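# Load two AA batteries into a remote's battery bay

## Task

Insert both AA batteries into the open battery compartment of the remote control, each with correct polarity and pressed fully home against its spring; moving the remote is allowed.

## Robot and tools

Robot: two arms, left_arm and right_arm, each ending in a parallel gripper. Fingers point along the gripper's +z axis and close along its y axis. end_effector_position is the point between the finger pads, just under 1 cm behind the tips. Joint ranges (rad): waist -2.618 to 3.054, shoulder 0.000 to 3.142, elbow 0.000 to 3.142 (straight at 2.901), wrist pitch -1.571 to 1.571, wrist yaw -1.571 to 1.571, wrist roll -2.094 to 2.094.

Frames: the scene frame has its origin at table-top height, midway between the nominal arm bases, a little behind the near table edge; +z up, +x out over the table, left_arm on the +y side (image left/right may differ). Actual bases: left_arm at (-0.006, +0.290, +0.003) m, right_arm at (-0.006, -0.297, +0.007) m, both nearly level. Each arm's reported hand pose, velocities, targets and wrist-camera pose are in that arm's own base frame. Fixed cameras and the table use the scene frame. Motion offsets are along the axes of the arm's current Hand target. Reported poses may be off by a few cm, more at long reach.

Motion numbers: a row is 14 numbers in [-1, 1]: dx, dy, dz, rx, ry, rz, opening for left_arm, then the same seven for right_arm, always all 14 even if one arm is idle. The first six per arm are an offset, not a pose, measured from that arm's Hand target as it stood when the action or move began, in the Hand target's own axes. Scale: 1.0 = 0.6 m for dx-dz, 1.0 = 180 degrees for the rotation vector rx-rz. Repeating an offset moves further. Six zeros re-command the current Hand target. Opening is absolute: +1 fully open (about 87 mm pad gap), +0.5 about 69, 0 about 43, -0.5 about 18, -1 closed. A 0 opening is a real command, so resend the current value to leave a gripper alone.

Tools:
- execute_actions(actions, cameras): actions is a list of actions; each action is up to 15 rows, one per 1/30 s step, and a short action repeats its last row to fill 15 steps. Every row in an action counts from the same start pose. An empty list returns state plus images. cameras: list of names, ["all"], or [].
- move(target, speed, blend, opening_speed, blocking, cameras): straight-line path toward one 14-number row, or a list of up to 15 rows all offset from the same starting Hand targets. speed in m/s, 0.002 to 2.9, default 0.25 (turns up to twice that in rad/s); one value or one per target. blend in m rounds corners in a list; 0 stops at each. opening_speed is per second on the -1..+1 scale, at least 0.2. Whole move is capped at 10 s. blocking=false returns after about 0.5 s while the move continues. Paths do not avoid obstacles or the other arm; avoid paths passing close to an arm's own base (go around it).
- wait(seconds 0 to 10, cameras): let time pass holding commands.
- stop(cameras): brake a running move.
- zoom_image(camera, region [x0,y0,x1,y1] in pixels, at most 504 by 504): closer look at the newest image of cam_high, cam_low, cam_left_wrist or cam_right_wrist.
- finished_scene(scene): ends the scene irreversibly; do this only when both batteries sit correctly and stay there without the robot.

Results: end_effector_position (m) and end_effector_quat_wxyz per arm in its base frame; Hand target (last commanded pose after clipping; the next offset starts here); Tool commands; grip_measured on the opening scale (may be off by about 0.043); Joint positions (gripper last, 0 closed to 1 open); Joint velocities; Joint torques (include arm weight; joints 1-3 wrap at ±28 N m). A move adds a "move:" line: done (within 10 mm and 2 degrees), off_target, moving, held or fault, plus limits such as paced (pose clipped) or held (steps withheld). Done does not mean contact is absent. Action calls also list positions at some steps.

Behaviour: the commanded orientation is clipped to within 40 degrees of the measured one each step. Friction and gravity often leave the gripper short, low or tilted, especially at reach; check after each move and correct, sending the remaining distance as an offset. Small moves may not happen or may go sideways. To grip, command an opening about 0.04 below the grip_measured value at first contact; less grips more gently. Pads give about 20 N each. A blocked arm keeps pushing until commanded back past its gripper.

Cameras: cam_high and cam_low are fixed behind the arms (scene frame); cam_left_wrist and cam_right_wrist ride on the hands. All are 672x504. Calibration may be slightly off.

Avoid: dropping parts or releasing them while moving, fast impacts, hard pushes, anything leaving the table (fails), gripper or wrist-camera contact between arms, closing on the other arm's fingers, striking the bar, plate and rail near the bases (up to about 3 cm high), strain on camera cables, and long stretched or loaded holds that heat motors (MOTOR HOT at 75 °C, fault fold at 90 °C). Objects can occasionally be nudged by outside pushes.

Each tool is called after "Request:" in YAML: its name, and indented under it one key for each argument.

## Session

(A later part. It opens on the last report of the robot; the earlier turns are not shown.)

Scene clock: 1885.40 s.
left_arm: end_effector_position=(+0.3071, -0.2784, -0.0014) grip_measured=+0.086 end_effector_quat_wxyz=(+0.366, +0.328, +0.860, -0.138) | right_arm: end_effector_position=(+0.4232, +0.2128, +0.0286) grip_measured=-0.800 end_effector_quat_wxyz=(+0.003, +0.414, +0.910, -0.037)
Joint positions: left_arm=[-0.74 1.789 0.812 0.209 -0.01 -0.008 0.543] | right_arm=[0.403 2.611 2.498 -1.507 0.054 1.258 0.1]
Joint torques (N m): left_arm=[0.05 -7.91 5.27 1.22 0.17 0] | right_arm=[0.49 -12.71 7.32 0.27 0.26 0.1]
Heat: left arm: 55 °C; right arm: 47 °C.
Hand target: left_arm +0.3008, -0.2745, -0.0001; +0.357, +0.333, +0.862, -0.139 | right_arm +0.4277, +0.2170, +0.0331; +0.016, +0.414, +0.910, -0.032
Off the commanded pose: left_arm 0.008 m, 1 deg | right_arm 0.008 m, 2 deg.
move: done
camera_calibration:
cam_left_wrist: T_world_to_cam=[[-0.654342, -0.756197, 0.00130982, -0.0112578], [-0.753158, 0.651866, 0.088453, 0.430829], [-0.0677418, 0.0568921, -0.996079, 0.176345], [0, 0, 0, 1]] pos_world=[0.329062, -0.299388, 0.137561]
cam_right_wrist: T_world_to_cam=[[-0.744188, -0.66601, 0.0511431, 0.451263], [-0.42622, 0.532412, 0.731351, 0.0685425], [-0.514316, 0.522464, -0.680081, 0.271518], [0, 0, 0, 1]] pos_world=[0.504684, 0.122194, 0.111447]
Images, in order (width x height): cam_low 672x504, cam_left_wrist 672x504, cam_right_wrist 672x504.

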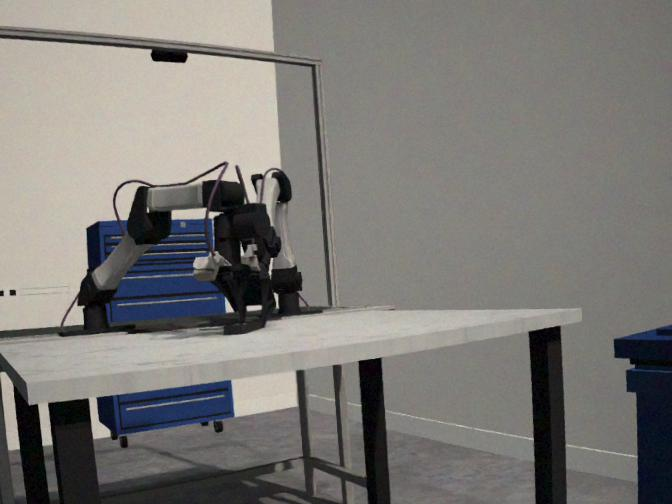

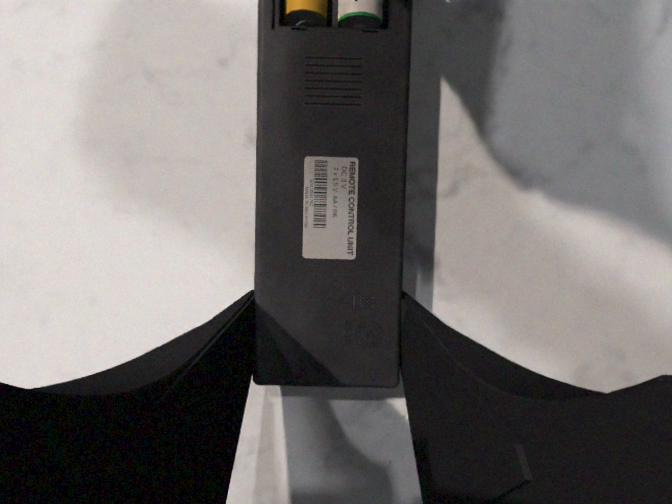

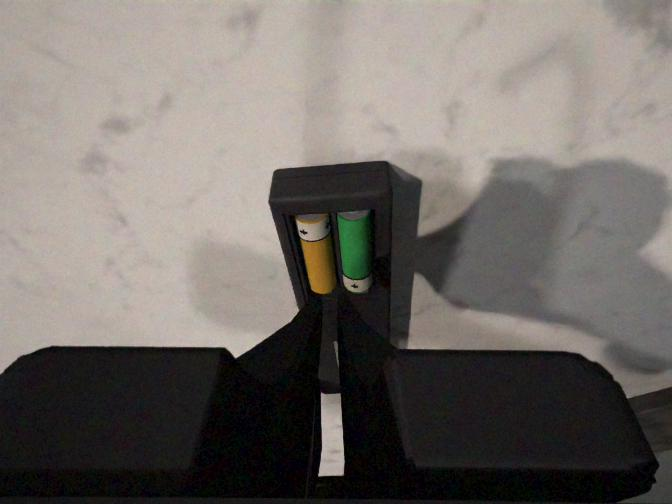

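Request:
zoom_image:
  camera: "cam_right_wrist"
  region: [265, 195, 395, 305]

Scaled by 3.877 from the camera's 672x504 image, which has a finer 960x720 frame.

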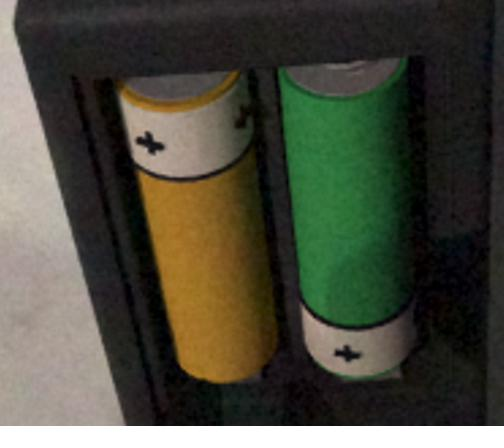

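Request:
move:
  target:
    - [-0.0117,0.0015,0.0047,0,0,0,0.0, 0,0,0,0,0,0,-0.80]
    - [-0.0117,0.0015,0.0047,0,0,0,0.35, 0,0,0,0,0,0,-0.80]
  speed: 0.05
  opening_speed: 0.4
  cameras: ["cam_right_wrist","cam_left_wrist"]

Request:
zoom_image:
  camera: "cam_right_wrist"
  region: [265, 195, 395, 305]

Scene clock: 1906.90 s.
left_arm: end_effector_position=(+0.3044, -0.2802, -0.0016) grip_measured=+0.350 end_effector_quat_wxyz=(+0.358, +0.332, +0.860, -0.144) | right_arm: end_effector_position=(+0.4231, +0.2128, +0.0286) grip_measured=-0.800 end_effector_quat_wxyz=(+0.003, +0.414, +0.910, -0.037)
Joint positions: left_arm=[-0.74 1.789 0.819 0.192 0.008 -0.006 0.675] | right_arm=[0.403 2.611 2.498 -1.508 0.054 1.258 0.1]
Joint torques (N m): left_arm=[0.25 -6.9 7.64 1.19 0.01 0.01] | right_arm=[0.27 -12.81 7.54 0.29 0.24 0.14]
Heat: left arm: 53 °C; right arm: 50 °C.
Hand target: left_arm +0.3066, -0.2786, +0.0029; +0.357, +0.333, +0.862, -0.139 | right_arm +0.4278, +0.2170, +0.0331; +0.016, +0.414, +0.910, -0.032
Off the commanded pose: left_arm 0.005 m, 1 deg | right_arm 0.008 m, 2 deg.
move: done
camera_calibration:
cam_left_wrist: T_world_to_cam=[[-0.665083, -0.746665, 0.012516, -0.0084264], [-0.742266, 0.662817, 0.0985649, 0.429763], [-0.0818908, 0.0562636, -0.995052, 0.180211], [0, 0, 0, 1]] pos_world=[0.328152, -0.301285, 0.137066]
cam_right_wrist: T_world_to_cam=[[-0.744166, -0.66601, 0.0514507, 0.451218], [-0.426005, 0.5325, 0.731412, 0.0684163], [-0.514525, 0.522374, -0.679992, 0.271625], [0, 0, 0, 1]] pos_world=[0.504685, 0.122194, 0.111447]
Images, in order (width x height): cam_left_wrist 672x504, cam_right_wrist 672x504.

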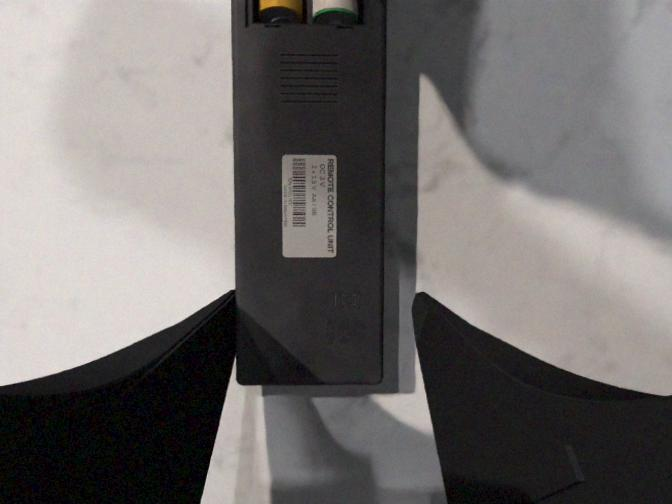

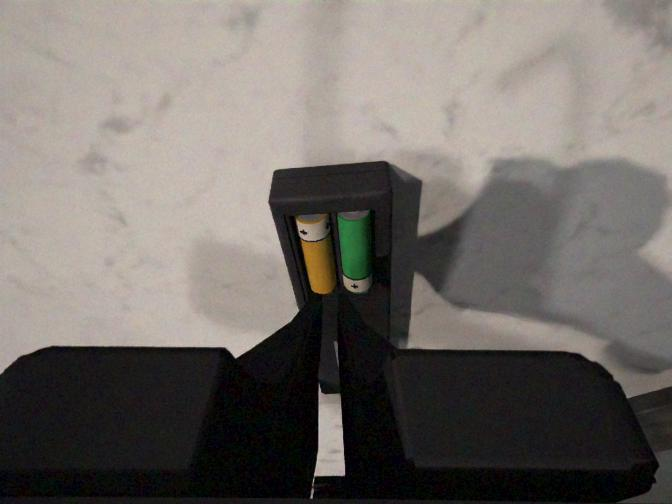

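Scaled by 3.877 from the camera's 672x504 image, which has a finer 960x720 frame.

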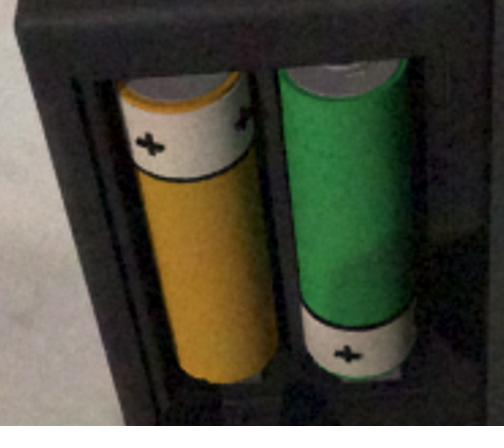

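Request:
move:
  target:
    - [0,0,0,0,0,0,0.6, 0,0,0,0,0,0,-0.80]
    - [0,0,-0.15,0,0,0,0.6, 0,0,-0.03,0,0,0,-0.80]
  speed: 0.1
  opening_speed: 0.6
  cameras: ["cam_right_wrist","cam_left_wrist","cam_high"]

Request:
zoom_image:
  camera: "cam_left_wrist"
  region: [200, 0, 450, 120]

Request:
zoom_image:
  camera: "cam_right_wrist"
  region: [250, 160, 410, 300]

Scene clock: 1914.80 s.
left_arm: end_effector_position=(+0.2563, -0.2375, +0.0599) grip_measured=+0.600 end_effector_quat_wxyz=(+0.344, +0.335, +0.866, -0.141) | right_arm: end_effector_position=(+0.4241, +0.2132, +0.0424) grip_measured=-0.800 end_effector_quat_wxyz=(+0.006, +0.414, +0.910, -0.034)
Joint positions: left_arm=[-0.74 1.411 0.742 -0.14 0.013 -0.006 0.8] | right_arm=[0.403 2.629 2.588 -1.573 0.054 1.258 0.1]
Joint torques (N m): left_arm=[0.27 -5.74 6.64 1.51 -0.04 0.01] | right_arm=[0.68 -13.82 6.87 0.39 0.25 0.13]
Heat: left arm: 53 °C; right arm: 51 °C.
Hand target: left_arm +0.2595, -0.2357, +0.0665; +0.357, +0.333, +0.862, -0.139 | right_arm +0.4277, +0.2183, +0.0510; +0.016, +0.414, +0.910, -0.032
Off the commanded pose: left_arm 0.008 m, 2 deg | right_arm 0.011 m, 1 deg.
joint read past its limit (right arm) — joint 4 (wrist pitch), lower limit.
joint sent to its limit (right arm) — joint 4 (wrist pitch), lower limit. The joint targets still meet the commanded pose.
move: off_target (right_arm)
camera_calibration:
cam_left_wrist: T_world_to_cam=[[-0.667302, -0.744621, 0.0157155, -0.0083746], [-0.737014, 0.663231, 0.130134, 0.356454], [-0.107323, 0.0752559, -0.991372, 0.245875], [0, 0, 0, 1]] pos_world=[0.283511, -0.261151, 0.197499]
cam_right_wrist: T_world_to_cam=[[-0.744484, -0.666128, 0.0449169, 0.451988], [-0.430615, 0.530502, 0.730163, 0.0609405], [-0.510211, 0.524253, -0.681795, 0.27918], [0, 0, 0, 1]] pos_world=[0.50518, 0.122392, 0.125545]
Images, in order (width x height): cam_high 672x504, cam_left_wrist 672x504, cam_right_wrist 672x504.

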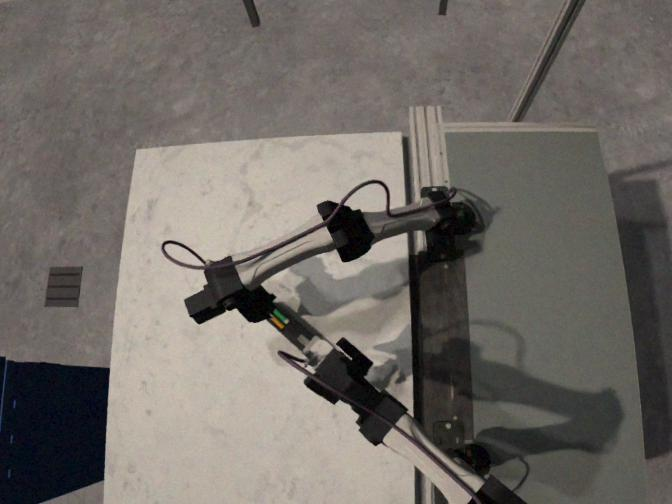

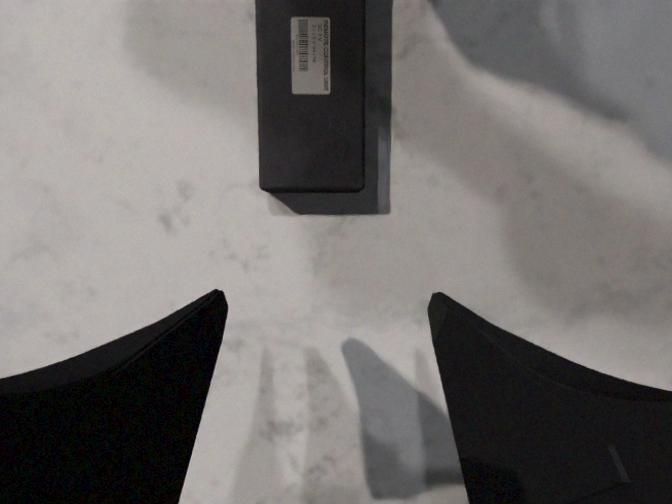

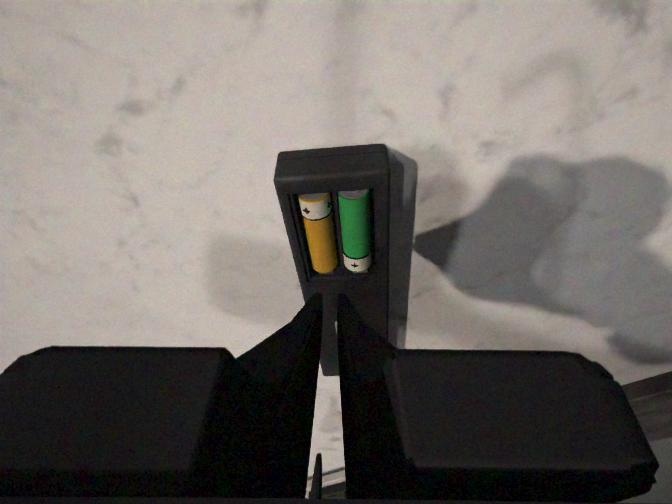

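Scaled by 2.016 from the camera's 672x504 image, which has a finer 960x720 frame.

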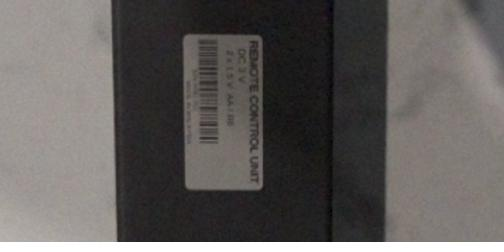

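Scaled by 3.150 from the camera's 672x504 image, which has a finer 960x720 frame.

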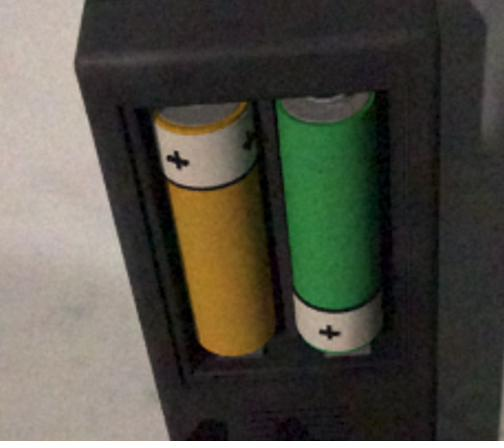

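Request:
execute_actions:
  actions: []
  cameras: ["cam_low","cam_high"]

Request:
zoom_image:
  camera: "cam_low"
  region: [215, 310, 265, 340]

Request:
zoom_image:
  camera: "cam_high"
  region: [255, 300, 315, 345]

Scene clock: 1917.63 s.
left_arm: end_effector_position=(+0.2563, -0.2374, +0.0598) grip_measured=+0.600 end_effector_quat_wxyz=(+0.344, +0.335, +0.866, -0.141) | right_arm: end_effector_position=(+0.4241, +0.2132, +0.0424) grip_measured=-0.800 end_effector_quat_wxyz=(+0.006, +0.414, +0.910, -0.034)
Joint positions: left_arm=[-0.74 1.411 0.742 -0.14 0.013 -0.006 0.8] | right_arm=[0.403 2.629 2.588 -1.573 0.054 1.258 0.1]
Joint velocities: within noise
Joint torques (N m): left_arm=[0.29 -5.75 6.64 1.52 -0.04 0.02] | right_arm=[0.68 -13.93 6.58 0.28 0.3 0.15]
Heat: left arm: 52 °C; right arm: 51 °C.
Hand target: left_arm +0.2595, -0.2357, +0.0665; +0.357, +0.333, +0.862, -0.139 | right_arm +0.4277, +0.2183, +0.0510; +0.016, +0.414, +0.910, -0.032
Tool commands: left_gripper/opening=+0.6 right_gripper/opening=-0.8
Off the commanded pose: left_arm 0.008 m, 2 deg | right_arm 0.011 m, 1 deg.
joint read past its limit (right arm) — joint 4 (wrist pitch), lower limit.
Images, in order (width x height): cam_high 672x504, cam_low 672x504.

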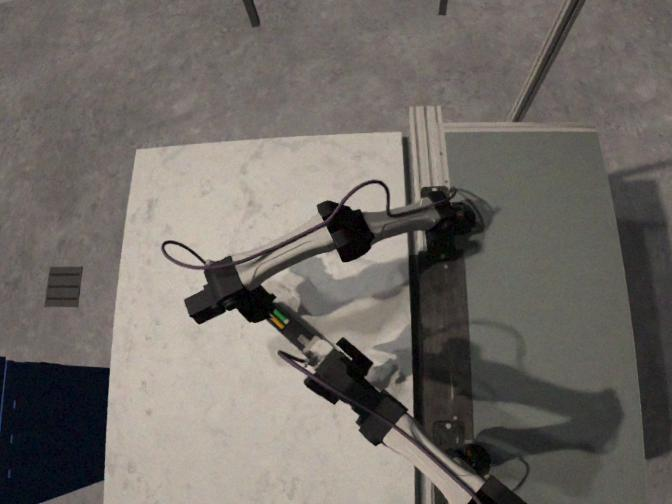

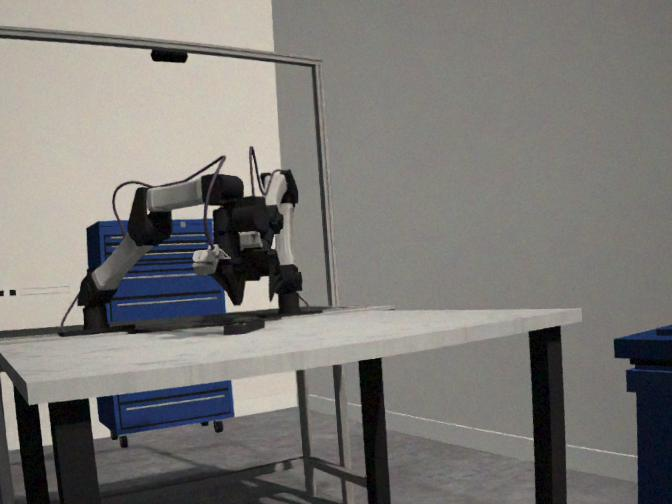

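Scaled by 10.080 from the camera's 672x504 image, which has a finer 960x720 frame.

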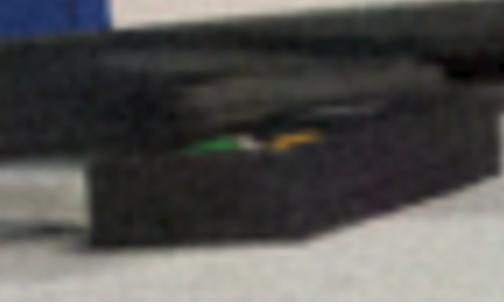

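Scaled by 8.400 from the camera's 672x504 image, which has a finer 960x720 frame.

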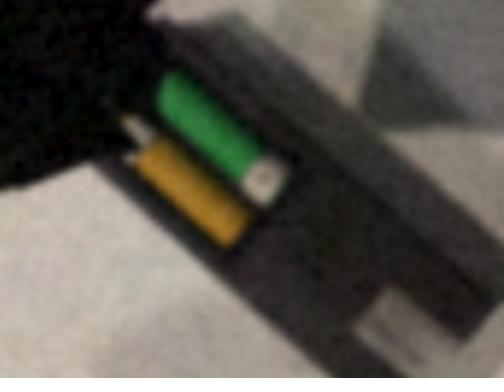

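Request:
finished_scene:
  scene: 2

The scene is finished: the task was done.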